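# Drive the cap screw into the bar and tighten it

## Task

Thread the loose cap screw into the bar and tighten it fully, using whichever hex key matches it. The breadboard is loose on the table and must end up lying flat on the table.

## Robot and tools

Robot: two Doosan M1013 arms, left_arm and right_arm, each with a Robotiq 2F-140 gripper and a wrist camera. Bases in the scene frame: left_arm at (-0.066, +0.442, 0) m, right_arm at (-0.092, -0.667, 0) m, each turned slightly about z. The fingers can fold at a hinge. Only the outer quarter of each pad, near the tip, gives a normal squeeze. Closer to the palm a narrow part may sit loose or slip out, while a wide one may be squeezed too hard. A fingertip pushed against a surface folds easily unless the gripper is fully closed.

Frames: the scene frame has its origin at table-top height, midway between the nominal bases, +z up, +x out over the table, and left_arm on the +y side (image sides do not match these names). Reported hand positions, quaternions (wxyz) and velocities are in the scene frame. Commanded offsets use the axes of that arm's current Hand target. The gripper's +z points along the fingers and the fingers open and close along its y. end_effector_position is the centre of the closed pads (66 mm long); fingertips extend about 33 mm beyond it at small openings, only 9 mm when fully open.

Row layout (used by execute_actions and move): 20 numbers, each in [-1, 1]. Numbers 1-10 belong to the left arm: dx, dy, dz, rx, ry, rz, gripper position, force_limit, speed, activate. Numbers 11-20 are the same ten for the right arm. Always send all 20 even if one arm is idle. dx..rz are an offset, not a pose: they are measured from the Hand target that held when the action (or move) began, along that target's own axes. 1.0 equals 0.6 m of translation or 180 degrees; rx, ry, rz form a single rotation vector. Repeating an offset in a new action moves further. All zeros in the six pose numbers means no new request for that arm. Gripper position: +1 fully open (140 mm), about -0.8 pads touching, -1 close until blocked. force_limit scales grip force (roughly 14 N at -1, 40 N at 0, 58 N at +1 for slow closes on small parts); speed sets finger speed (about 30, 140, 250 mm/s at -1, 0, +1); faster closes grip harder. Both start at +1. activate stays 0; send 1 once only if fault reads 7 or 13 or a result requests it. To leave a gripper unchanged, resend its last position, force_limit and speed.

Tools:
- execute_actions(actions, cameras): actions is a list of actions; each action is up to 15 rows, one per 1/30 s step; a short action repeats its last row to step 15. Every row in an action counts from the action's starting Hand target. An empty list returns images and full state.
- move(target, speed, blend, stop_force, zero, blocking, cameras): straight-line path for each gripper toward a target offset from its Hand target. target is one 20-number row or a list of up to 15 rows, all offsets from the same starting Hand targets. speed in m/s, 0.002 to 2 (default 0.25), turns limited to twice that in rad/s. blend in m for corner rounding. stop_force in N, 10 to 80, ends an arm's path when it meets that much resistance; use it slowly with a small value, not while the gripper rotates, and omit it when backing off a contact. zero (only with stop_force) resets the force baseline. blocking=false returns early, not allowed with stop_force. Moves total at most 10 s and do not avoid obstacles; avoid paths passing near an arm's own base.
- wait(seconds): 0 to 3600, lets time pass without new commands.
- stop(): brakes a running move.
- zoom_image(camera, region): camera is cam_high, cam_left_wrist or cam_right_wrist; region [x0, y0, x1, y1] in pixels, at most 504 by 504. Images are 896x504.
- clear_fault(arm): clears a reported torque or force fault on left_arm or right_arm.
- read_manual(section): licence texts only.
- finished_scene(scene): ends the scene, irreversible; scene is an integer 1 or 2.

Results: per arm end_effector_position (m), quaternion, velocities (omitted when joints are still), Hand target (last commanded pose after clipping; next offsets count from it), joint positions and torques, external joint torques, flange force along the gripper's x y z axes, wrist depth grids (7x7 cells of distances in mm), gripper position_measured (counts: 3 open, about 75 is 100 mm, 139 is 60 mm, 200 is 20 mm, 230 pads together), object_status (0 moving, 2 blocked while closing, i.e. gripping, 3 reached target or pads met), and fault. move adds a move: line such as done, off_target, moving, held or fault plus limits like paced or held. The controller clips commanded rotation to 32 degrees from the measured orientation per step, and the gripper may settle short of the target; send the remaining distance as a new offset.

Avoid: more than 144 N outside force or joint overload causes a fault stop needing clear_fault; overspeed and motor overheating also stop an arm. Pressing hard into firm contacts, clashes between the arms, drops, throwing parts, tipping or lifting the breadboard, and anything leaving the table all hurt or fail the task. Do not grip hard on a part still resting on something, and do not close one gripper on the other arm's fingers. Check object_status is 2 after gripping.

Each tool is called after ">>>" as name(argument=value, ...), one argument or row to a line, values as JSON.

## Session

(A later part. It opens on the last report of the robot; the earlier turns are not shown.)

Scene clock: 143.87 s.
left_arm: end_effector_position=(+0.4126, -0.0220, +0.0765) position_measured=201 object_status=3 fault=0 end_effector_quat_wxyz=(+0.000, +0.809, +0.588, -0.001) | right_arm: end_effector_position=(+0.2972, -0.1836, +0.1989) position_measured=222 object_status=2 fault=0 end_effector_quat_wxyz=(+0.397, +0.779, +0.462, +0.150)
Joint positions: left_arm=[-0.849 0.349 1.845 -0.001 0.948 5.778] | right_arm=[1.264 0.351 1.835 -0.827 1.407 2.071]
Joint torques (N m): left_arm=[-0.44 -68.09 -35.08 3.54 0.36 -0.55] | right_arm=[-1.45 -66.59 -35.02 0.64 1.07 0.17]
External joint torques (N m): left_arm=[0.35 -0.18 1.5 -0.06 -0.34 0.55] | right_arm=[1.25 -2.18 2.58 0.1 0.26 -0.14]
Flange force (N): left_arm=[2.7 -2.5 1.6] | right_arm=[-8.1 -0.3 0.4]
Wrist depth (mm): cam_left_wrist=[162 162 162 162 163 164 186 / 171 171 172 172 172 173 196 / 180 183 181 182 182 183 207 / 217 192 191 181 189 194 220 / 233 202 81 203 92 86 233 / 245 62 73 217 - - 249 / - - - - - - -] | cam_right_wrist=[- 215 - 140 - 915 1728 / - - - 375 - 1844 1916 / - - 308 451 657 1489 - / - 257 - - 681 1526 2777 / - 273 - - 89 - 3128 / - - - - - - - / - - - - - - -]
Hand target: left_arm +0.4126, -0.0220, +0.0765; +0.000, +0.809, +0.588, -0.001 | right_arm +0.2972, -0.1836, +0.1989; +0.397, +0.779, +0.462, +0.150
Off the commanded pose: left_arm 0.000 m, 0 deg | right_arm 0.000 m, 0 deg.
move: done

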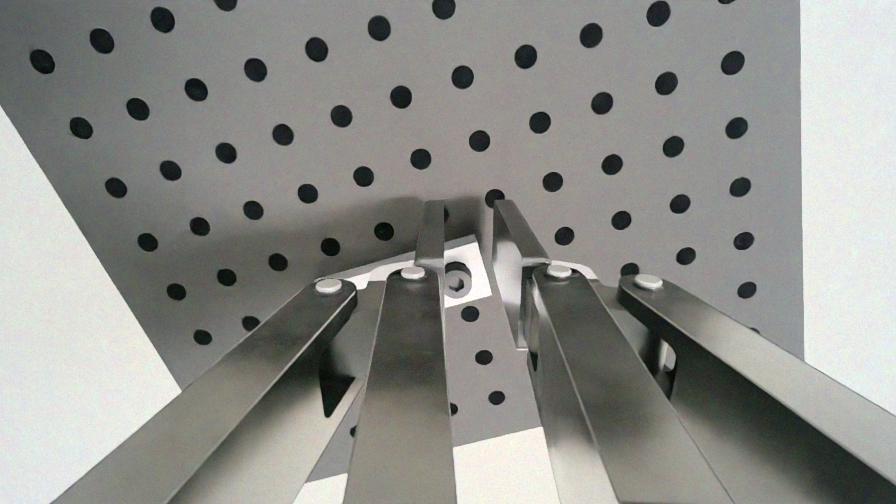

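>>> move(
  target=[
    [0,0,-0.042,0,0,0,-0.5,-1,0,0,0,0,0,0,0,0,-0.98,-0.4,-1,0],
    [-0.039,-0.0068,-0.042,0,0,-0.9,-0.5,-1,0,0,0,0,0,0,0,0,-0.98,-0.4,-1,0],
    [-0.039,-0.0068,-0.042,0,0,0.2,-0.5,-1,0,0,0,0,0,0,0,0,-0.98,-0.4,-1,0],
    [-0.039,-0.0068,-0.042,0,0,-0.7,-0.5,-1,0,0,0,0,0,0,0,0,-0.98,-0.4,-1,0],
    [-0.039,-0.0068,-0.042,0,0,0.9,-0.5,-1,0,0,0,0,0,0,0,0,-0.98,-0.4,-1,0],
  ],
  speed=1.6,
  blend=[0.005,0.02,0.02,0.02,0],
  cameras=["cam_left_wrist","cam_high"],
)

>>> zoom_image(
  camera="cam_left_wrist",
  region=[390, 130, 550, 290],
)

Scene clock: 150.00 s.
left_arm: end_effector_position=(+0.4016, -0.0430, +0.1017) position_measured=192 object_status=3 fault=0 end_effector_quat_wxyz=(+0.001, +0.707, -0.707, +0.000) | right_arm: end_effector_position=(+0.2972, -0.1836, +0.1989) position_measured=222 object_status=2 fault=0 end_effector_quat_wxyz=(+0.397, +0.779, +0.462, +0.150)
Joint positions: left_arm=[-0.882 0.335 1.811 -0.001 0.997 -3.995] | right_arm=[1.264 0.351 1.835 -0.827 1.407 2.071]
Joint torques (N m): left_arm=[-1.13 -68.28 -36.14 3.6 0.27 -0.57] | right_arm=[-1.17 -66.98 -34.87 0.66 1 0.12]
External joint torques (N m): left_arm=[1.15 0.15 1.41 -0.06 -0.31 0.57] | right_arm=[1.26 -2.07 2.44 0.09 0.34 -0.08]
Flange force (N): left_arm=[-3.7 0.0 1.9] | right_arm=[-7.7 -0.4 0.2]
Wrist depth (mm): cam_left_wrist=[208 185 185 186 186 187 207 / 219 195 195 195 196 197 221 / 231 206 206 205 205 209 236 / 244 223 217 202 205 222 250 / 259 257 84 231 91 90 266 / 273 62 72 250 - 66 - / - - - 303 - - -] | cam_right_wrist=[- 237 275 - - 919 1462 / - - - 359 - 1056 2574 / - - 304 - 770 2043 2423 / 231 288 - - 758 1962 2746 / - - - - 89 3386 - / 253 - - - - - - / - - - - - - -]
Hand target: left_arm +0.4015, -0.0430, +0.1017; +0.001, +0.707, -0.707, +0.000 | right_arm +0.2972, -0.1836, +0.1989; +0.397, +0.779, +0.462, +0.150
Off the commanded pose: left_arm 0.000 m, 0 deg | right_arm 0.000 m, 0 deg.
move: done; limits=paced
Images, in order (width x height): cam_high 896x504, cam_left_wrist 896x504.

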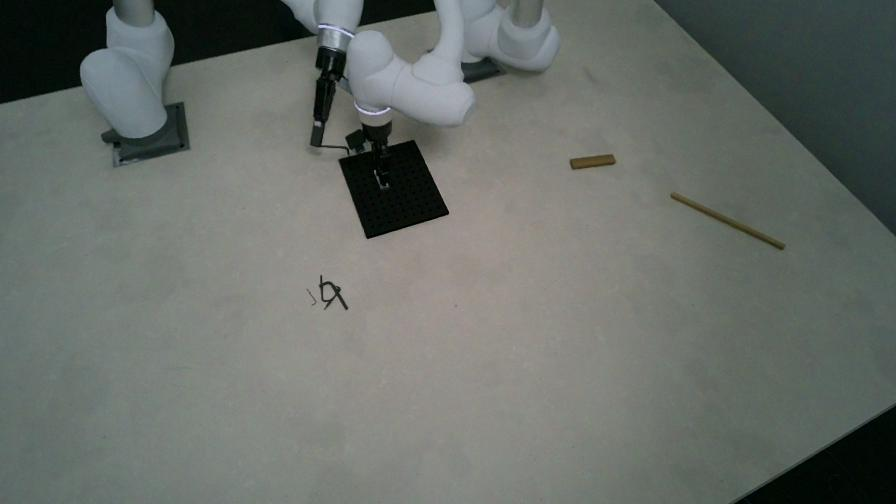

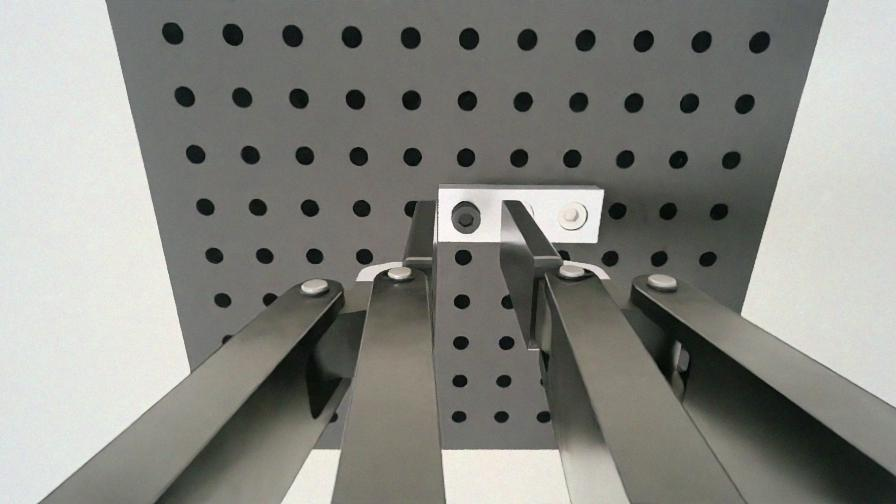

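Scaled by 3.150 from the camera's image (finer frame: 1280x720).

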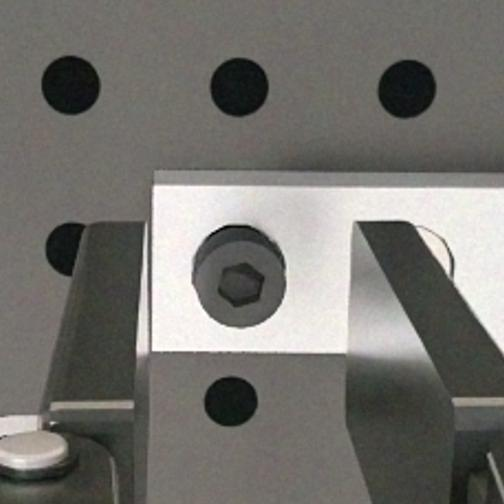

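>>> move(
  target=[
    [-0.0032,-0.0003,0.0403,0,0,0,-0.5,-1,0,0,0,0,0,0,0,0,-0.98,-0.4,-1,0],
    [-0.0032,-0.0003,0.0403,0,0,0,-0.98,-0.5,-0.5,0,0,0,0,0,0,0,-0.98,-0.4,-1,0],
    [-0.0032,-0.0003,0.0409,0,0,0.9,-0.98,-0.5,-0.5,0,0,0,0,0,0,0,-0.98,-0.4,-1,0],
    [-0.0032,-0.0003,0.0415,0,0,-0.2,-0.98,-0.5,-0.5,0,0,0,0,0,0,0,-0.98,-0.4,-1,0],
    [-0.0032,-0.0003,0.0421,0,0,0.7,-0.98,-0.5,-0.5,0,0,0,0,0,0,0,-0.98,-0.4,-1,0],
    [-0.0032,-0.0003,0.0425,0,0,-0.9,-0.98,-0.5,-0.5,0,0,0,0,0,0,0,-0.98,-0.4,-1,0],
  ],
  speed=1.5,
  blend=[0,0,0.02,0.02,0.02,0],
  cameras=["cam_left_wrist"],
)

>>> zoom_image(
  camera="cam_left_wrist",
  region=[390, 130, 550, 290],
)

Scene clock: 157.17 s.
left_arm: end_effector_position=(+0.4017, -0.0411, +0.0762) position_measured=233 object_status=3 fault=0 end_effector_quat_wxyz=(+0.000, +0.809, +0.588, -0.001) | right_arm: end_effector_position=(+0.2972, -0.1836, +0.1989) position_measured=222 object_status=2 fault=0 end_effector_quat_wxyz=(+0.397, +0.779, +0.462, +0.150)
Joint positions: left_arm=[-0.88 0.357 1.834 -0.001 0.951 5.746] | right_arm=[1.264 0.351 1.835 -0.827 1.407 2.071]
Joint torques (N m): left_arm=[1.27 -68.81 -36.7 4.22 -0.26 -0.47] | right_arm=[-1.45 -66.45 -35.16 0.68 1.03 0.1]
External joint torques (N m): left_arm=[-1.37 -0.55 3.02 -0.73 0.28 0.47] | right_arm=[1.62 -2.57 2.75 0.07 0.31 -0.06]
Flange force (N): left_arm=[1.9 -6.5 1.3] | right_arm=[-9.1 -0.5 0.1]
Wrist depth (mm): cam_left_wrist=[162 162 162 162 163 163 164 / 173 171 171 172 172 172 174 / 206 181 181 180 180 182 185 / 218 192 190 125 191 193 197 / 233 231 - 92 86 201 233 / 249 62 66 - - - 248 / - - - - - - -] | cam_right_wrist=[187 203 291 330 520 - 1916 / - - - - - - 1916 / 211 - - 399 - - 2267 / - 277 312 - 797 2026 2746 / 237 - - - 89 - - / 242 - - - - - - / - - - - - - -]
Hand target: left_arm +0.4017, -0.0411, +0.0762; +0.000, +0.809, +0.588, -0.001 | right_arm +0.2972, -0.1836, +0.1989; +0.397, +0.779, +0.462, +0.150
Off the commanded pose: left_arm 0.000 m, 0 deg | right_arm 0.000 m, 0 deg.
move: done; limits=paced

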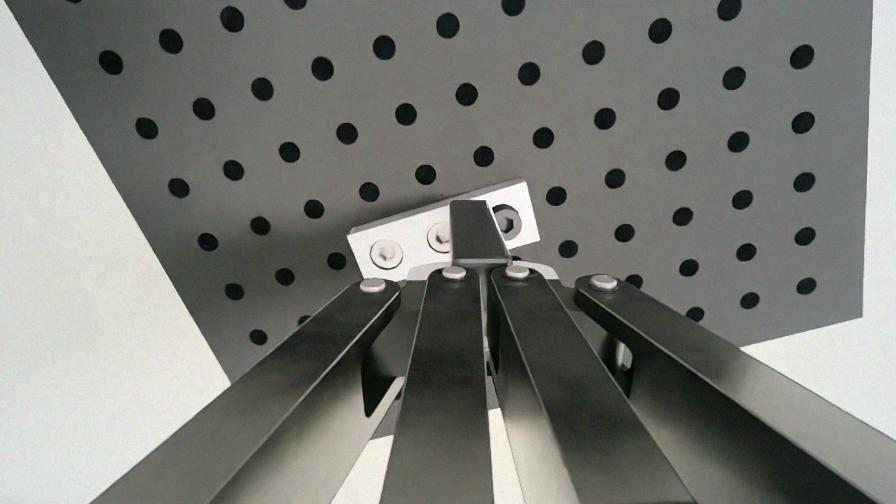

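Scaled by 3.150 from the camera's image (finer frame: 1280x720).

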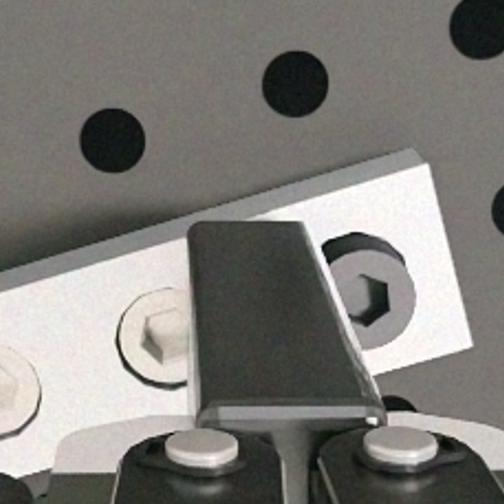

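>>> move(
  target=[
    [0,0,-0.1,0,0,0,-0.98,-0.5,-0.5,0,0,0,0,0,0,0,-0.98,-0.4,-1,0],
    [0.0687,0.2218,-0.19,0.310,0.2255,-0.537,-0.5,-0.5,-0.5,0,0,0,0,0,0,0,-0.98,-0.4,-1,0],
    [0.0687,0.2218,-0.19,0.310,0.2255,-0.537,-0.5,-0.5,-0.5,0,0.180,-0.0547,0.0758,0,0,0,-0.98,-0.4,-1,0],
  ],
  speed=[0.3,0.5,0.15],
  blend=[0.02,0,0],
  cameras=["cam_left_wrist"],
)

>>> zoom_image(
  camera="cam_left_wrist",
  region=[400, 120, 540, 290],
)

Scene clock: 164.10 s.
left_arm: end_effector_position=(+0.5411, -0.0430, +0.1900) position_measured=192 object_status=3 fault=0 end_effector_quat_wxyz=(-0.500, +0.001, +0.866, +0.000) | right_arm: end_effector_position=(+0.3619, -0.1063, +0.1307) position_measured=222 object_status=2 fault=0 end_effector_quat_wxyz=(+0.397, +0.779, +0.462, +0.150)
Joint positions: left_arm=[-0.558 0.906 0.99 -0.551 2.152 4.103] | right_arm=[1.217 0.542 1.684 -0.855 1.354 2.075]
Joint torques (N m): left_arm=[-0.6 -117.61 -37.83 2.36 2.31 -0.57] | right_arm=[-1.4 -83.42 -34.22 0.56 1.1 0.16]
External joint torques (N m): left_arm=[0.65 1.02 1.49 -0.08 -0.36 0.57] | right_arm=[1.21 -2.72 2.92 0.05 0.25 -0.12]
Flange force (N): left_arm=[-0.5 2.9 4.2] | right_arm=[-9.9 0.4 0.2]
Wrist depth (mm): cam_left_wrist=[624 668 662 294 638 631 607 / 538 536 517 518 531 528 529 / 450 453 435 411 424 449 446 / 391 391 392 166 353 387 387 / 352 352 84 298 91 91 339 / - 62 72 278 - 66 - / - - - 261 - - -] | cam_right_wrist=[135 147 186 250 373 729 1916 / - 157 206 250 415 795 - / 145 157 215 247 532 1171 2716 / - - 212 110 640 1445 2629 / - 178 - - 89 - 2874 / - - - - - - 2942 / - - - - - - -]
Hand target: left_arm +0.5411, -0.0430, +0.1900; -0.500, +0.001, +0.866, +0.000 | right_arm +0.3619, -0.1063, +0.1306; +0.397, +0.779, +0.462, +0.150
Off the commanded pose: left_arm 0.000 m, 0 deg | right_arm 0.000 m, 0 deg.
move: done

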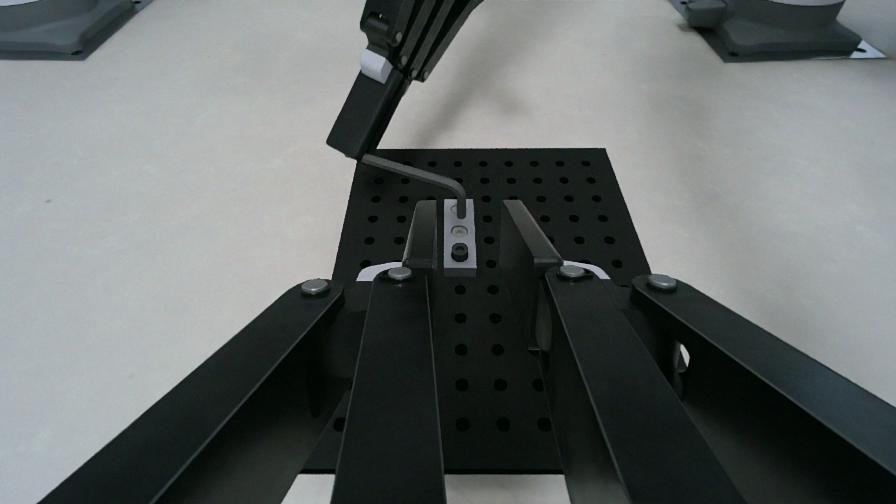

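Scaled by 2.965 from the camera's image (finer frame: 1280x720).

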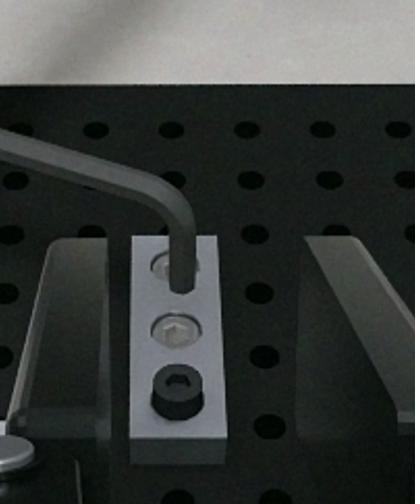

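>>> zoom_image(
  camera="cam_left_wrist",
  region=[430, 190, 500, 280],
)

>>> wait(
  seconds=0,
  cameras=["cam_high","cam_right_wrist"],
)

>>> zoom_image(
  camera="cam_high",
  region=[350, 140, 410, 200],
)

Scaled by 5.600 from the camera's image (finer frame: 1280x720).

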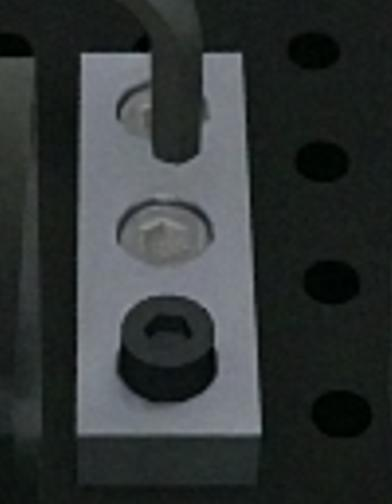

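Scene clock: 165.03 s.
left_arm: end_effector_position=(+0.5411, -0.0430, +0.1900) position_measured=192 object_status=3 fault=0 end_effector_quat_wxyz=(-0.500, +0.001, +0.866, +0.000) | right_arm: end_effector_position=(+0.3619, -0.1063, +0.1306) position_measured=222 object_status=2 fault=0 end_effector_quat_wxyz=(+0.397, +0.779, +0.462, +0.150)
Joint positions: left_arm=[-0.558 0.906 0.99 -0.551 2.152 4.103] | right_arm=[1.217 0.542 1.684 -0.855 1.354 2.075]
Joint torques (N m): left_arm=[-1.05 -117.9 -38.12 2.31 2.32 -0.56] | right_arm=[-1.61 -83.6 -34.11 0.59 1.05 0.08]
External joint torques (N m): left_arm=[1.03 1 1.7 -0.03 -0.36 0.56] | right_arm=[1.62 -1.96 2.98 0.03 0.28 -0.04]
Flange force (N): left_arm=[-0.4 3.6 4.7] | right_arm=[-9.1 -0.7 0.1]
Wrist depth (mm): cam_left_wrist=[627 662 644 298 666 624 613 / 537 536 521 516 529 532 529 / 453 454 439 424 411 446 446 / 390 392 390 167 356 386 386 / 344 351 84 306 91 90 340 / 314 62 72 271 - 66 - / - - - 261 - - -] | cam_right_wrist=[134 147 187 - - - 1946 / - - - - - - 2288 / 145 174 - - - 1420 2574 / 153 187 262 - 637 2077 - / - - - - 89 - 2874 / - - - - - - - / - - - - - - -]
Hand target: left_arm +0.5411, -0.0430, +0.1900; -0.500, +0.001, +0.866, +0.000 | right_arm +0.3619, -0.1063, +0.1306; +0.397, +0.779, +0.462, +0.150
Tool commands: left_gripper/position=-0.5 left_gripper/force_limit=-0.5 left_gripper/speed=-0.5 left_gripper/activate=+0.0 right_gripper/position=-0.98 right_gripper/force_limit=-0.4 right_gripper/speed=-1.0 right_gripper/activate=+0.0
Off the commanded pose: left_arm 0.000 m, 0 deg | right_arm 0.000 m, 0 deg.

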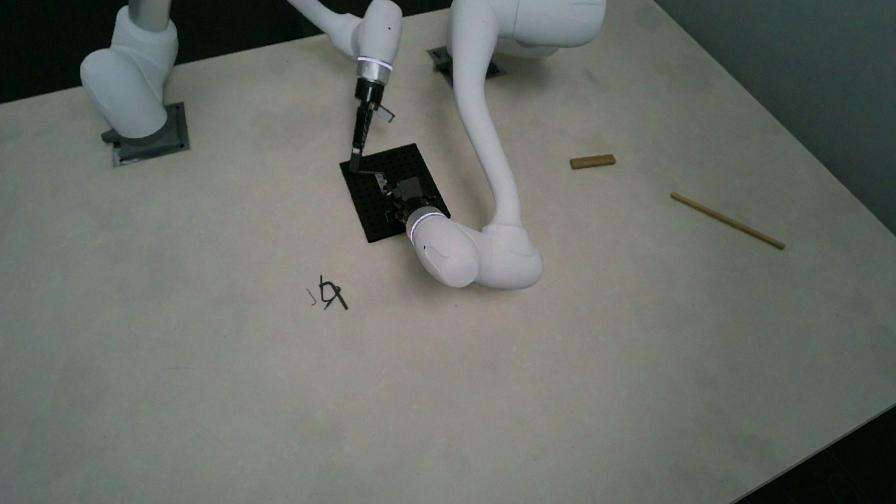

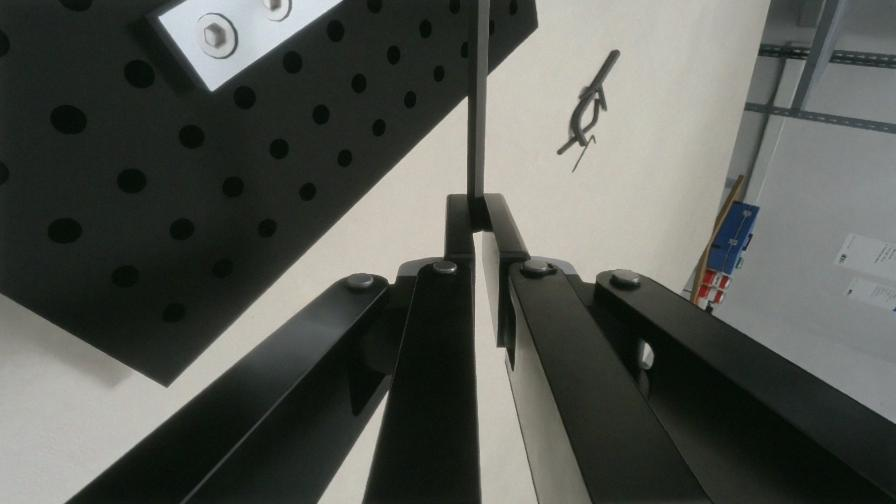

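Scaled by 8.400 from the camera's image (finer frame: 1280x720).

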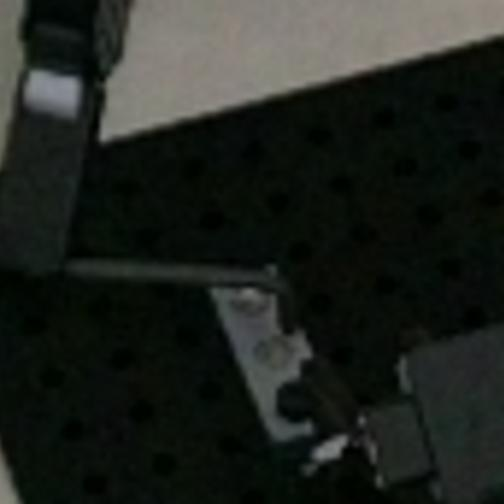

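>>> move(
  target=[0,0,0,0,0,0,-0.5,-0.5,-0.5,0,0.0062,-0.0353,0.0299,0,0,0,-0.98,-0.4,-1,0],
  speed=0.05,
  stop_force=12,
  cameras=["cam_left_wrist"],
)

>>> zoom_image(
  camera="cam_left_wrist",
  region=[430, 190, 500, 280],
)

Scene clock: 167.33 s.
left_arm: end_effector_position=(+0.5411, -0.0430, +0.1900) position_measured=192 object_status=3 fault=0 end_effector_quat_wxyz=(-0.500, +0.001, +0.866, +0.000) | right_arm: end_effector_position=(+0.3619, -0.1064, +0.1026) position_measured=222 object_status=2 fault=0 end_effector_quat_wxyz=(+0.397, +0.779, +0.462, +0.150)
Joint positions: left_arm=[-0.558 0.906 0.99 -0.551 2.152 4.103] | right_arm=[1.217 0.57 1.698 -0.863 1.326 2.109]
Joint torques (N m): left_arm=[-0.89 -118.23 -37.93 2.34 2.28 -0.57] | right_arm=[-1.26 -85.33 -32.67 0.55 1.14 0.11]
External joint torques (N m): left_arm=[0.91 1.44 1.53 -0.06 -0.32 0.57] | right_arm=[1.31 -2.22 2.37 0.04 0.26 -0.07]
Flange force (N): left_arm=[-1.1 2.8 3.7] | right_arm=[-8.1 0.3 -0.4]
Wrist depth (mm): cam_left_wrist=[621 666 666 315 659 621 610 / 539 538 542 497 511 533 532 / 454 453 437 413 411 442 451 / 393 392 378 167 354 384 386 / 344 353 84 304 91 91 338 / 314 62 72 - - 66 - / - - - 264 - - -] | cam_right_wrist=[- 122 139 138 387 527 2131 / - 134 158 199 - 1001 2077 / - 144 - - 387 - 2376 / - 145 185 - 120 2207 - / - - - - 89 - 2447 / - - - - - - - / - - - - - - -]
Hand target: left_arm +0.5411, -0.0430, +0.1900; -0.500, +0.001, +0.866, +0.000 | right_arm +0.3619, -0.1064, +0.1026; +0.397, +0.779, +0.462, +0.150
Off the commanded pose: left_arm 0.000 m, 0 deg | right_arm 0.000 m, 0 deg.
move: done

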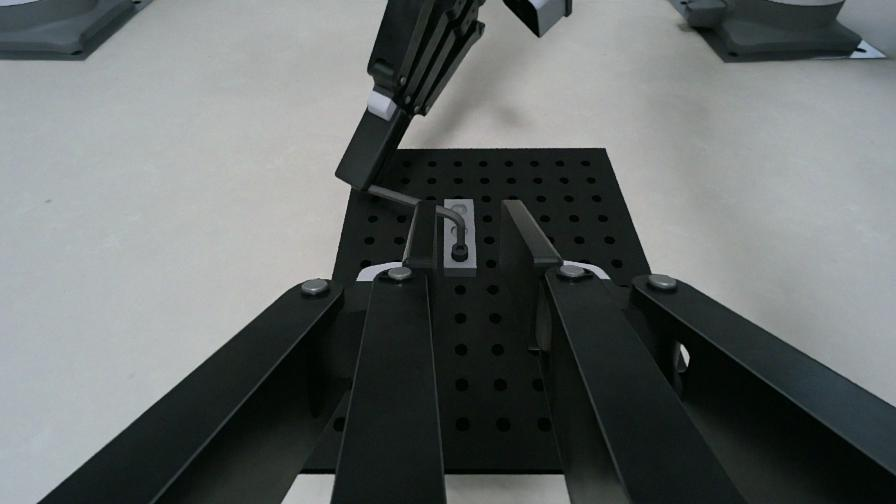

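Scaled by 5.600 from the camera's image (finer frame: 1280x720).

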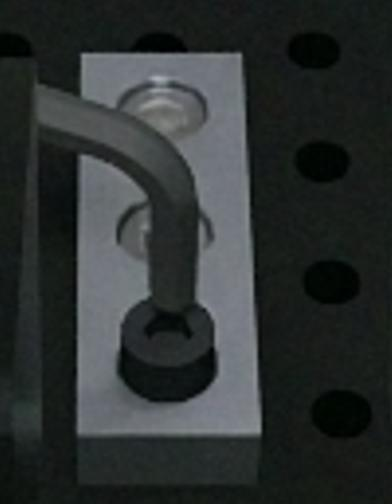

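>>> move(
  target=[0,0,0,0,0,0,-0.5,-0.5,-0.5,0,0.0003,-0.0072,0.0068,0,0,0,-0.98,-0.4,-1,0],
  speed=0.01,
  stop_force=10,
  cameras=["cam_left_wrist"],
)

>>> zoom_image(
  camera="cam_left_wrist",
  region=[430, 190, 500, 280],
)

Scene clock: 168.97 s.
left_arm: end_effector_position=(+0.5411, -0.0430, +0.1900) position_measured=192 object_status=3 fault=0 end_effector_quat_wxyz=(-0.500, +0.001, +0.866, +0.000) | right_arm: end_effector_position=(+0.3619, -0.1070, +0.0967) position_measured=222 object_status=2 fault=0 end_effector_quat_wxyz=(+0.397, +0.779, +0.462, +0.150)
Joint positions: left_arm=[-0.558 0.906 0.99 -0.551 2.152 4.103] | right_arm=[1.217 0.576 1.702 -0.865 1.319 2.116]
Joint torques (N m): left_arm=[-1 -118.24 -37.87 2.35 2.3 -0.56] | right_arm=[-1.12 -84.86 -32.43 0.5 1.11 0.14]
External joint torques (N m): left_arm=[1.03 1.22 1.34 -0.06 -0.34 0.56] | right_arm=[1.29 -2.43 2.67 0.08 0.29 -0.1]
Flange force (N): left_arm=[-1.0 2.8 3.4] | right_arm=[-8.9 0.5 -0.3]
Wrist depth (mm): cam_left_wrist=[624 668 660 310 660 627 615 / 562 532 535 497 535 532 506 / 457 455 439 408 412 445 446 / 392 388 388 166 352 402 385 / 344 351 84 304 91 85 340 / 312 62 72 278 - 66 - / - - - 265 - - -] | cam_right_wrist=[109 118 136 174 268 502 1844 / 113 131 169 - - 624 2026 / - 140 180 - 383 981 2354 / - - 175 - 108 1844 2602 / - 144 - - - - - / - - - - - - - / - - - - - - -]
Hand target: left_arm +0.5411, -0.0430, +0.1900; -0.500, +0.001, +0.866, +0.000 | right_arm +0.3619, -0.1070, +0.0967; +0.397, +0.779, +0.462, +0.150
Off the commanded pose: left_arm 0.000 m, 0 deg | right_arm 0.000 m, 0 deg.
move: done

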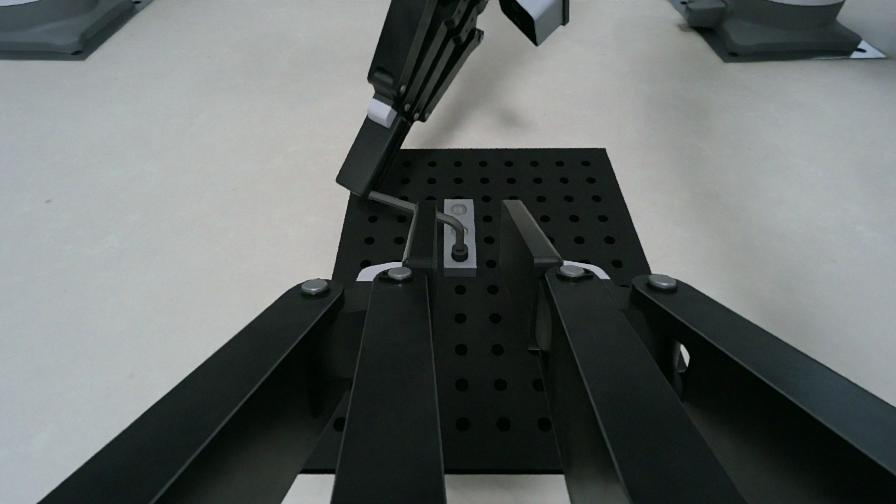

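Scaled by 5.600 from the camera's image (finer frame: 1280x720).

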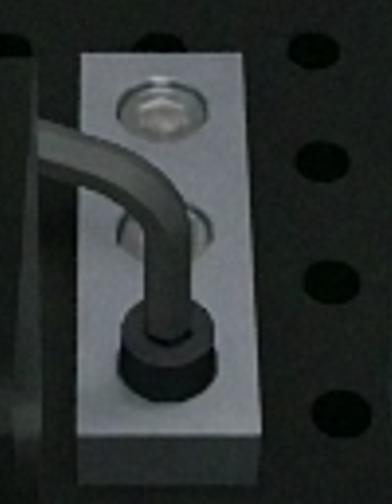

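>>> move(
  target=[0,0,0,0,0,0,-0.5,-0.5,-0.5,0,0.0009,-0.0050,0.0043,0,0,0,-0.98,-0.4,-1,0],
  speed=0.01,
  stop_force=10,
  cameras=["cam_left_wrist"],
)

>>> zoom_image(
  camera="cam_left_wrist",
  region=[430, 190, 500, 280],
)

Scene clock: 170.70 s.
left_arm: end_effector_position=(+0.5411, -0.0430, +0.1900) position_measured=192 object_status=3 fault=0 end_effector_quat_wxyz=(-0.500, +0.001, +0.866, +0.000) | right_arm: end_effector_position=(+0.3619, -0.1071, +0.0927) position_measured=222 object_status=2 fault=0 end_effector_quat_wxyz=(+0.397, +0.779, +0.462, +0.150)
Joint positions: left_arm=[-0.558 0.906 0.99 -0.551 2.152 4.103] | right_arm=[1.217 0.58 1.704 -0.866 1.315 2.121]
Joint torques (N m): left_arm=[-0.6 -117.69 -37.74 2.28 2.33 -0.51] | right_arm=[-0.41 -83.46 -32.36 0.86 -0.12 -0.07]
External joint torques (N m): left_arm=[0.62 1.14 1.4 0 -0.37 0.51] | right_arm=[0.06 -4.07 2.81 -0.31 1.54 0.11]
Flange force (N): left_arm=[-0.7 2.6 3.8] | right_arm=[-10.8 3.0 -1.0]
Wrist depth (mm): cam_left_wrist=[626 666 675 308 - 619 607 / 541 529 535 495 532 533 533 / 456 450 437 413 410 450 429 / 391 390 389 167 355 388 385 / 342 351 84 304 91 90 340 / 315 62 72 278 - 66 - / - - - 260 - - -] | cam_right_wrist=[- 116 134 173 264 568 1554 / 110 125 150 183 338 604 1693 / - 141 157 197 - 1916 - / - 146 163 109 - 2288 3089 / - - - - 89 - 3986 / - - - - - - - / - - - - - - -]
Hand target: left_arm +0.5411, -0.0430, +0.1900; -0.500, +0.001, +0.866, +0.000 | right_arm +0.3619, -0.1071, +0.0927; +0.397, +0.779, +0.462, +0.150
Off the commanded pose: left_arm 0.000 m, 0 deg | right_arm 0.000 m, 0 deg.
move: done

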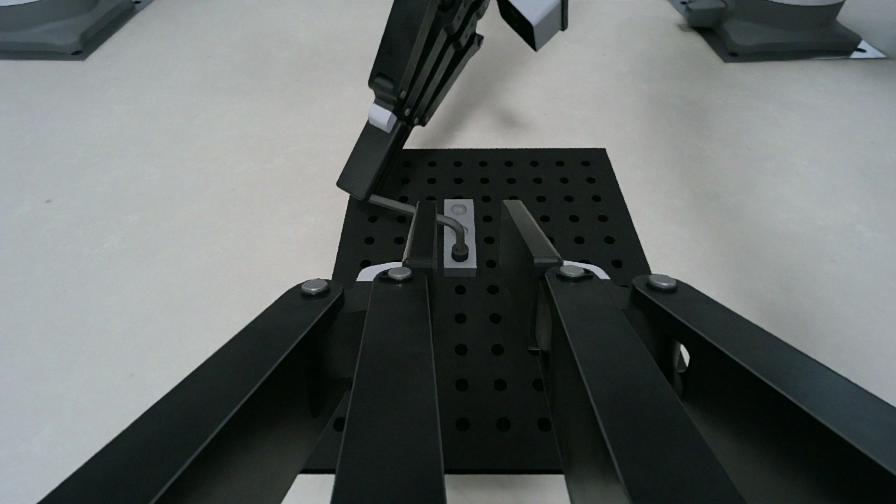

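Scaled by 5.600 from the camera's image (finer frame: 1280x720).

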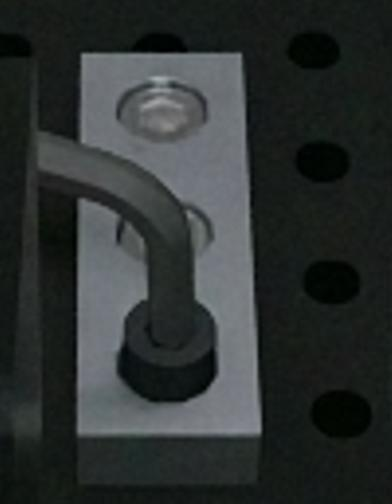

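>>> move(
  target=[0,0,0,0,0,0,-0.5,-0.5,-0.5,0,0.0035,0.004,0.004,0,0,0,-0.98,-0.4,-1,0],
  speed=0.01,
  stop_force=10,
  cameras=["cam_left_wrist"],
)

>>> zoom_image(
  camera="cam_left_wrist",
  region=[430, 190, 500, 280],
)

Scene clock: 177.17 s.
left_arm: end_effector_position=(+0.5411, -0.0430, +0.1900) position_measured=192 object_status=3 fault=0 end_effector_quat_wxyz=(-0.500, +0.001, +0.866, +0.000) | right_arm: end_effector_position=(+0.3659, -0.1071, +0.0927) position_measured=222 object_status=2 fault=0 end_effector_quat_wxyz=(+0.397, +0.779, +0.462, +0.150)
Joint positions: left_arm=[-0.558 0.906 0.99 -0.551 2.152 4.103] | right_arm=[1.212 0.582 1.701 -0.868 1.313 2.117]
Joint torques (N m): left_arm=[-0.72 -118.13 -37.97 2.27 2.3 -0.49] | right_arm=[-1.46 -85 -32.13 0.64 1 0.1]
External joint torques (N m): left_arm=[0.72 2.06 1.78 0 -0.35 0.49] | right_arm=[1.1 -2.84 2.41 -0.09 0.41 -0.06]
Flange force (N): left_arm=[-1.6 2.5 3.9] | right_arm=[-8.9 1.1 -0.6]
Wrist depth (mm): cam_left_wrist=[627 664 659 304 659 629 616 / 543 518 535 493 557 533 531 / 441 451 427 413 412 447 447 / 391 390 390 167 354 388 383 / 353 352 84 304 91 91 338 / 312 62 72 279 - 66 - / - - - 261 - - -] | cam_right_wrist=[- 117 134 136 261 - 1931 / 111 123 164 - 415 - 2187 / 115 142 157 - - - - / - 146 185 118 357 1200 - / - - - - 89 - - / - - - - - - 2942 / - - - - - - -]
Hand target: left_arm +0.5411, -0.0430, +0.1900; -0.500, +0.001, +0.866, +0.000 | right_arm +0.3659, -0.1071, +0.0927; +0.397, +0.779, +0.462, +0.150
Off the commanded pose: left_arm 0.000 m, 0 deg | right_arm 0.000 m, 0 deg.
move: done

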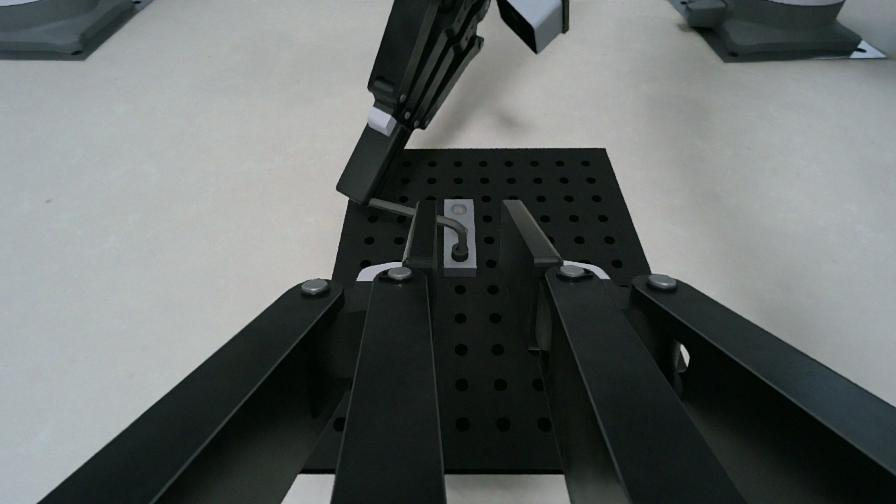

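Scaled by 5.600 from the camera's image (finer frame: 1280x720).

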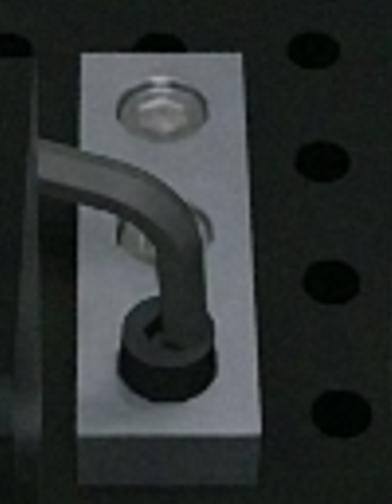

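>>> move(
  target=[0,0,0,0,0,0,-0.5,-0.5,-0.5,0,-0.0046,0.0037,-0.0097,0,0,0,-0.98,-0.4,-1,0],
  speed=0.05,
  cameras=["cam_left_wrist"],
)

>>> zoom_image(
  camera="cam_left_wrist",
  region=[430, 190, 500, 280],
)

Scene clock: 178.10 s.
left_arm: end_effector_position=(+0.5411, -0.0430, +0.1900) position_measured=192 object_status=3 fault=0 end_effector_quat_wxyz=(-0.500, +0.001, +0.866, +0.000) | right_arm: end_effector_position=(+0.3623, -0.1072, +0.0985) position_measured=222 object_status=2 fault=0 end_effector_quat_wxyz=(+0.397, +0.779, +0.462, +0.150)
Joint positions: left_arm=[-0.558 0.906 0.99 -0.551 2.152 4.103] | right_arm=[1.216 0.574 1.701 -0.864 1.321 2.114]
Joint torques (N m): left_arm=[-0.87 -118.14 -37.73 2.29 2.31 -0.56] | right_arm=[-1.23 -84.73 -32.24 0.54 1.1 0.18]
External joint torques (N m): left_arm=[0.94 1.7 1.41 -0.01 -0.36 0.56] | right_arm=[1.51 -2.98 2.09 0.05 0.3 -0.14]
Flange force (N): left_arm=[-1.5 2.5 3.1] | right_arm=[-8.5 1.0 -1.3]
Wrist depth (mm): cam_left_wrist=[631 664 668 317 655 638 615 / 539 539 538 500 532 530 530 / 454 452 441 410 410 446 444 / 392 393 392 166 353 385 387 / 345 351 84 304 91 90 340 / 313 62 72 278 - 66 - / - - - 261 - - -] | cam_right_wrist=[- 119 134 179 265 - 1804 / - 128 - - - 727 2009 / 117 143 - - 394 1670 - / - 152 - - 108 1993 2978 / - - - - 89 3531 - / 156 - - - - - - / - - - - - - -]
Hand target: left_arm +0.5411, -0.0430, +0.1900; -0.500, +0.001, +0.866, +0.000 | right_arm +0.3623, -0.1072, +0.0985; +0.397, +0.779, +0.462, +0.150
Off the commanded pose: left_arm 0.000 m, 0 deg | right_arm 0.000 m, 0 deg.
move: done

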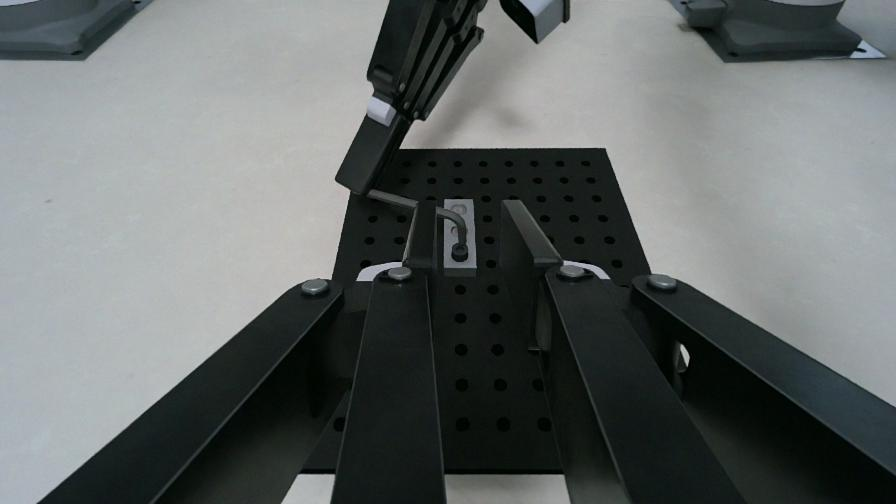

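Scaled by 5.600 from the camera's image (finer frame: 1280x720).

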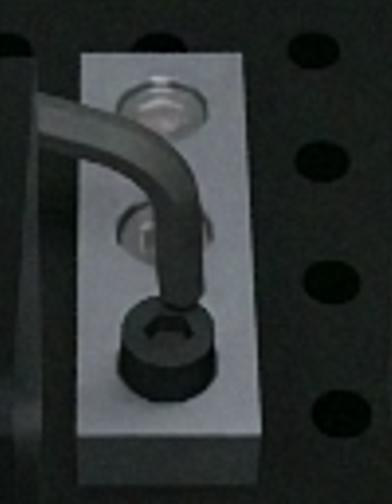

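>>> move(
  target=[
    [0,0,0,0,0,0,-0.5,-0.5,-0.5,0,0,0,0,0,0,0,-1,0.5,-1,0],
    [0,0,0,0,0,0,-0.5,-0.5,-0.5,0,0.0024,0.0073,-0.0094,-0.0176,-0.02,-0.02,-1,0.5,-1,0],
  ],
  speed=0.05,
  cameras=["cam_left_wrist"],
)

>>> zoom_image(
  camera="cam_left_wrist",
  region=[430, 190, 500, 280],
)

Scene clock: 181.10 s.
left_arm: end_effector_position=(+0.5411, -0.0430, +0.1900) position_measured=192 object_status=3 fault=0 end_effector_quat_wxyz=(-0.500, +0.001, +0.866, +0.000) | right_arm: end_effector_position=(+0.3623, -0.1044, +0.1052) position_measured=225 object_status=2 fault=0 end_effector_quat_wxyz=(+0.437, +0.757, +0.469, +0.126)
Joint positions: left_arm=[-0.558 0.906 0.99 -0.551 2.152 4.103] | right_arm=[1.228 0.614 1.655 -0.875 1.413 2.055]
Joint torques (N m): left_arm=[-0.54 -118.43 -37.93 2.29 2.36 -0.54] | right_arm=[-1.09 -88.52 -32.46 0.42 1.31 0.11]
External joint torques (N m): left_arm=[0.49 1.52 1.45 -0.01 -0.4 0.54] | right_arm=[1.04 -2.18 2.61 0.09 0.24 -0.07]
Flange force (N): left_arm=[-1.1 2.3 3.7] | right_arm=[-8.6 0.0 0.7]
Wrist depth (mm): cam_left_wrist=[623 641 705 297 636 626 613 / 538 542 518 501 537 531 556 / 458 462 437 411 410 448 442 / 392 390 390 167 353 385 385 / 343 352 84 305 91 91 338 / 314 62 72 279 - 66 - / - - - 262 - - -] | cam_right_wrist=[- 118 136 181 283 - 1946 / 113 - - - - - 1872 / - - 187 - 606 2602 2131 / - - - - - 2288 2716 / - 163 - - 89 - 3128 / - - - - - - - / - - - - - - -]
Hand target: left_arm +0.5411, -0.0430, +0.1900; -0.500, +0.001, +0.866, +0.000 | right_arm +0.3623, -0.1044, +0.1052; +0.437, +0.757, +0.469, +0.126
Off the commanded pose: left_arm 0.000 m, 0 deg | right_arm 0.000 m, 0 deg.
move: done

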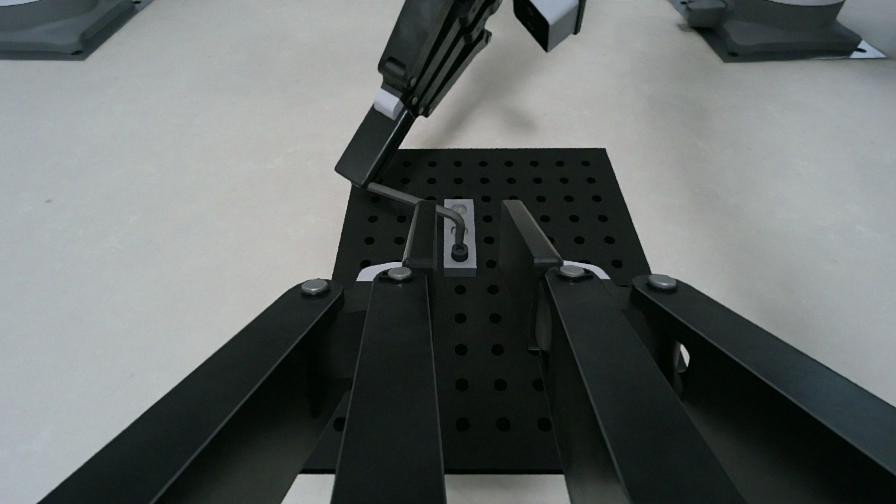

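Scaled by 5.600 from the camera's image (finer frame: 1280x720).

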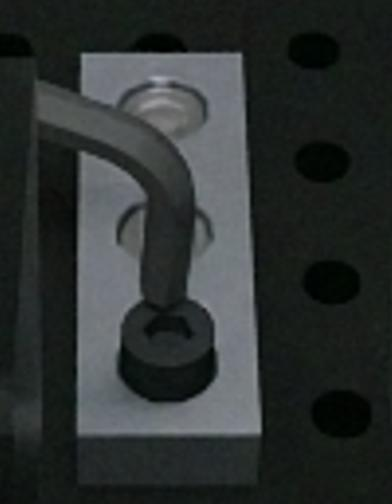

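>>> move(
  target=[0,0,0,0,0,0,-0.5,-0.5,-0.5,0,0.004,-0.0106,0.0071,0,0,0,-1,0.5,-1,0],
  speed=0.006,
  stop_force=10,
  cameras=["cam_left_wrist"],
)

>>> zoom_image(
  camera="cam_left_wrist",
  region=[430, 190, 500, 280],
)

Scene clock: 183.60 s.
left_arm: end_effector_position=(+0.5411, -0.0430, +0.1900) position_measured=192 object_status=3 fault=0 end_effector_quat_wxyz=(-0.500, +0.001, +0.866, +0.000) | right_arm: end_effector_position=(+0.3623, -0.1036, +0.0973) position_measured=225 object_status=2 fault=0 end_effector_quat_wxyz=(+0.437, +0.757, +0.469, +0.126)
Joint positions: left_arm=[-0.558 0.906 0.99 -0.551 2.152 4.103] | right_arm=[1.228 0.623 1.657 -0.876 1.407 2.064]
Joint torques (N m): left_arm=[-0.65 -118.2 -37.64 2.36 2.3 -0.55] | right_arm=[0.5 -84.47 -30.39 1.68 -0.28 -0.31]
External joint torques (N m): left_arm=[0.67 2.09 1.44 -0.09 -0.35 0.55] | right_arm=[-0.74 -6.84 0.77 -1.2 1.85 0.35]
Flange force (N): left_arm=[-1.9 1.9 2.9] | right_arm=[-10.6 6.1 -1.5]
Wrist depth (mm): cam_left_wrist=[627 672 660 300 662 646 611 / 536 542 536 497 533 489 531 / 452 452 437 411 421 446 451 / 389 392 391 166 354 386 384 / 346 351 84 304 92 91 339 / 313 62 72 277 - 66 - / - - - 261 - - -] | cam_right_wrist=[- 113 132 189 - - 1831 / - 118 162 199 381 2686 - / - 142 160 - - 1993 - / - 133 - 118 113 2077 2809 / 128 141 - - 89 - - / 156 - - - - - - / - - - - - - -]
Hand target: left_arm +0.5411, -0.0430, +0.1900; -0.500, +0.001, +0.866, +0.000 | right_arm +0.3623, -0.1036, +0.0973; +0.437, +0.757, +0.469, +0.126
Off the commanded pose: left_arm 0.000 m, 0 deg | right_arm 0.000 m, 0 deg.
move: done

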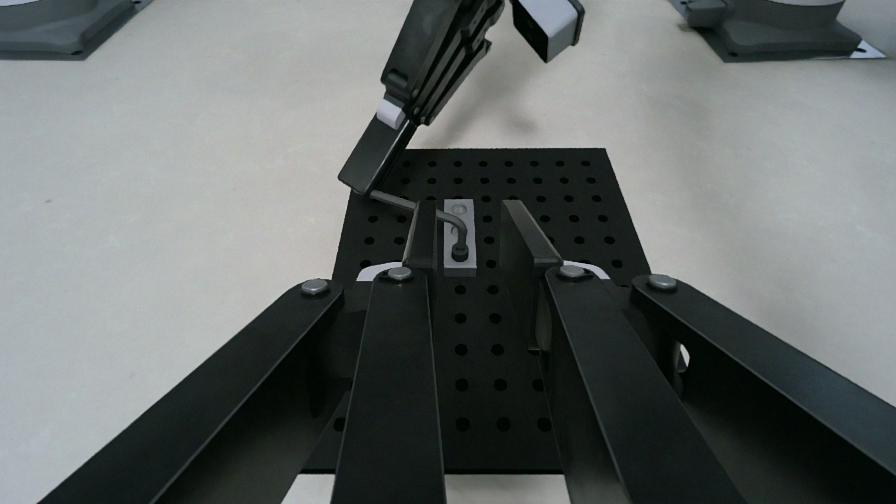

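Scaled by 5.600 from the camera's image (finer frame: 1280x720).

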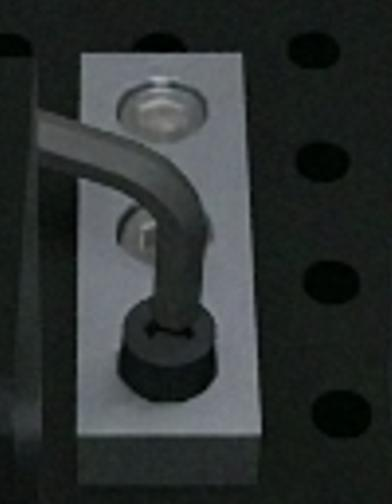

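>>> move(
  target=[
    [0,0,0,0,0,0,-0.5,-0.5,-0.5,0,-0.0022,0.0078,-0.0059,0,0,0,-1,0.5,-1,0],
    [0,0,0,0,0,0,-0.5,-0.5,-0.5,0,0.0147,0.0552,0.0508,-0.0365,0.13,-0.0977,-1,0.5,-1,0],
  ],
  speed=0.1,
  blend=[0.003,0],
  cameras=["cam_left_wrist"],
)

>>> zoom_image(
  camera="cam_left_wrist",
  region=[430, 190, 500, 280],
)

Scene clock: 188.90 s.
left_arm: end_effector_position=(+0.5411, -0.0430, +0.1900) position_measured=192 object_status=3 fault=0 end_effector_quat_wxyz=(-0.500, +0.001, +0.866, +0.000) | right_arm: end_effector_position=(+0.4051, -0.1188, +0.1033) position_measured=225 object_status=2 fault=0 end_effector_quat_wxyz=(+0.390, +0.610, +0.649, +0.235)
Joint positions: left_arm=[-0.558 0.906 0.99 -0.551 2.152 4.103] | right_arm=[1.18 0.451 1.949 -1.241 0.993 1.958]
Joint torques (N m): left_arm=[-0.57 -118 -38.09 2.4 2.34 -0.6] | right_arm=[-1.14 -70.44 -28.87 -0.52 1.2 0.14]
External joint torques (N m): left_arm=[0.64 0.87 1.55 -0.11 -0.37 0.6] | right_arm=[1.25 -2.16 2.44 -0.01 0.18 -0.1]
Flange force (N): left_arm=[-0.2 3.2 4.6] | right_arm=[-6.5 -2.1 -3.7]
Wrist depth (mm): cam_left_wrist=[627 668 632 657 632 629 615 / 558 535 281 543 537 530 525 / 447 453 427 408 412 449 446 / 392 386 391 167 353 397 385 / 344 352 84 305 91 85 341 / 314 62 72 277 - 66 - / - - - 261 - - -] | cam_right_wrist=[- - - 174 261 - 1946 / - - 164 - 422 1716 187 / - 136 172 - 414 1872 1740 / - - - - 548 2026 1831 / - - - - 89 2207 2332 / - - - - - - - / - - - - - - -]
Hand target: left_arm +0.5411, -0.0430, +0.1900; -0.500, +0.001, +0.866, +0.000 | right_arm +0.4051, -0.1188, +0.1033; +0.390, +0.610, +0.649, +0.235
Off the commanded pose: left_arm 0.000 m, 0 deg | right_arm 0.000 m, 0 deg.
move: done

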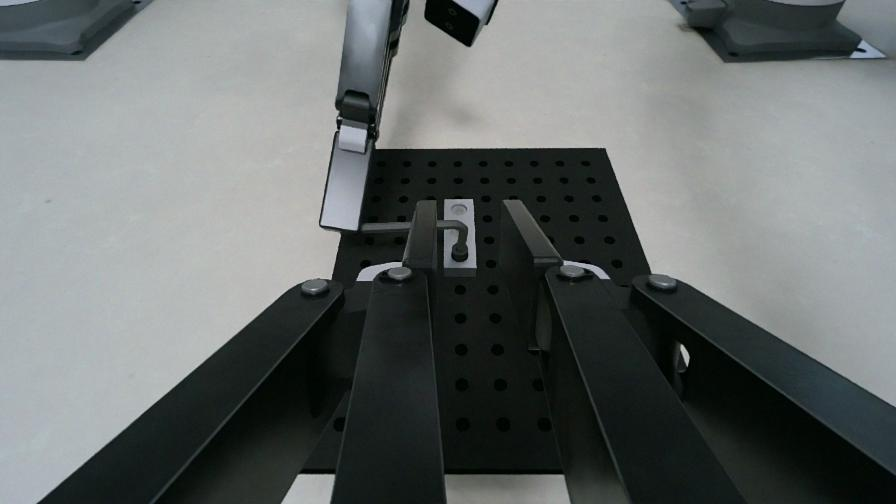

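Scaled by 5.600 from the camera's image (finer frame: 1280x720).

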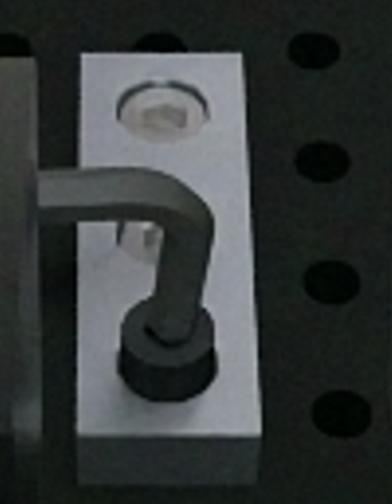

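>>> move(
  target=[0,0,0,0,0,0,-0.5,-0.5,-0.5,0,-0.0084,-0.0176,0.0014,0.0013,0.0169,0.022,-1,0.5,-1,0],
  speed=0.05,
  cameras=["cam_left_wrist"],
)

>>> zoom_image(
  camera="cam_left_wrist",
  region=[430, 190, 500, 280],
)

Scene clock: 190.87 s.
left_arm: end_effector_position=(+0.5411, -0.0430, +0.1900) position_measured=192 object_status=3 fault=0 end_effector_quat_wxyz=(-0.500, +0.001, +0.866, +0.000) | right_arm: end_effector_position=(+0.3991, -0.1254, +0.0957) position_measured=225 object_status=2 fault=0 end_effector_quat_wxyz=(+0.363, +0.626, +0.638, +0.263)
Joint positions: left_arm=[-0.558 0.906 0.99 -0.551 2.152 4.103] | right_arm=[1.173 0.427 1.999 -1.286 0.931 2.069]
Joint torques (N m): left_arm=[-0.84 -117.87 -37.85 2.33 2.35 -0.55] | right_arm=[-1.33 -67.4 -28.3 -0.61 1.08 0.17]
External joint torques (N m): left_arm=[0.72 1.28 1.49 -0.05 -0.4 0.55] | right_arm=[1.17 -1.89 2.61 0 0.29 -0.13]
Flange force (N): left_arm=[-0.8 2.8 4.0] | right_arm=[-6.2 -1.8 -4.0]
Wrist depth (mm): cam_left_wrist=[627 644 610 627 660 629 610 / 537 539 349 538 577 556 549 / 455 454 425 412 412 448 447 / 392 390 376 167 355 388 386 / 345 350 84 303 91 85 336 / 314 62 72 269 - 66 - / - - - 260 - - -] | cam_right_wrist=[- 117 149 - 365 694 1931 / - - 158 189 - 1056 1704 / - 125 162 204 - 2187 1659 / - 131 229 118 114 2471 1545 / - - - - 89 - 1831 / - - - - - - - / - - - - - - -]
Hand target: left_arm +0.5411, -0.0430, +0.1900; -0.500, +0.001, +0.866, +0.000 | right_arm +0.3991, -0.1254, +0.0957; +0.363, +0.626, +0.638, +0.263
Off the commanded pose: left_arm 0.000 m, 0 deg | right_arm 0.000 m, 0 deg.
move: done

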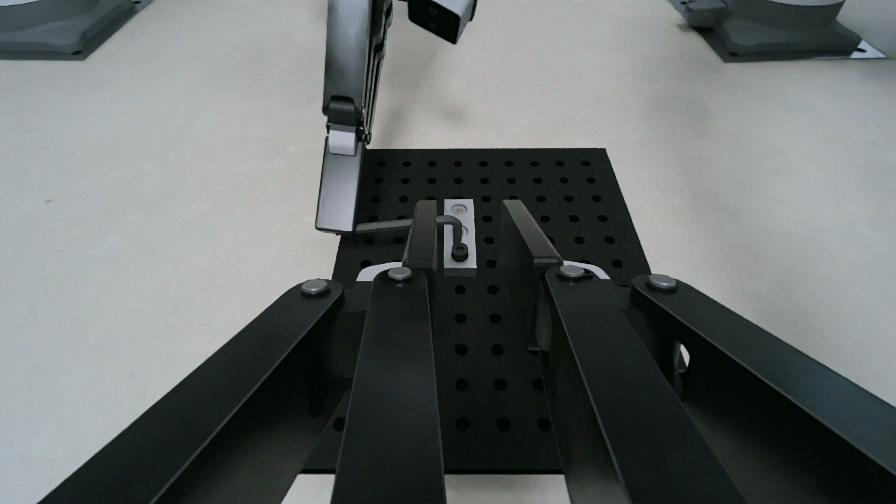

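Scaled by 5.600 from the camera's image (finer frame: 1280x720).

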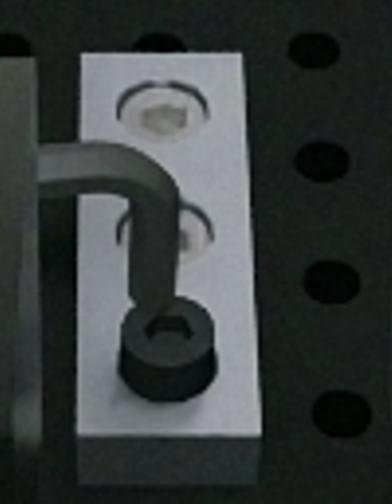

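>>> zoom_image(
  camera="cam_left_wrist",
  region=[445, 215, 475, 265],
)

Scaled by 10.080 from the camera's image (finer frame: 1280x720).

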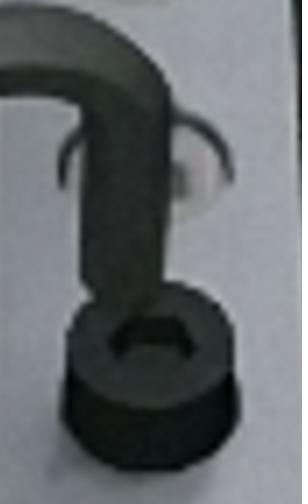

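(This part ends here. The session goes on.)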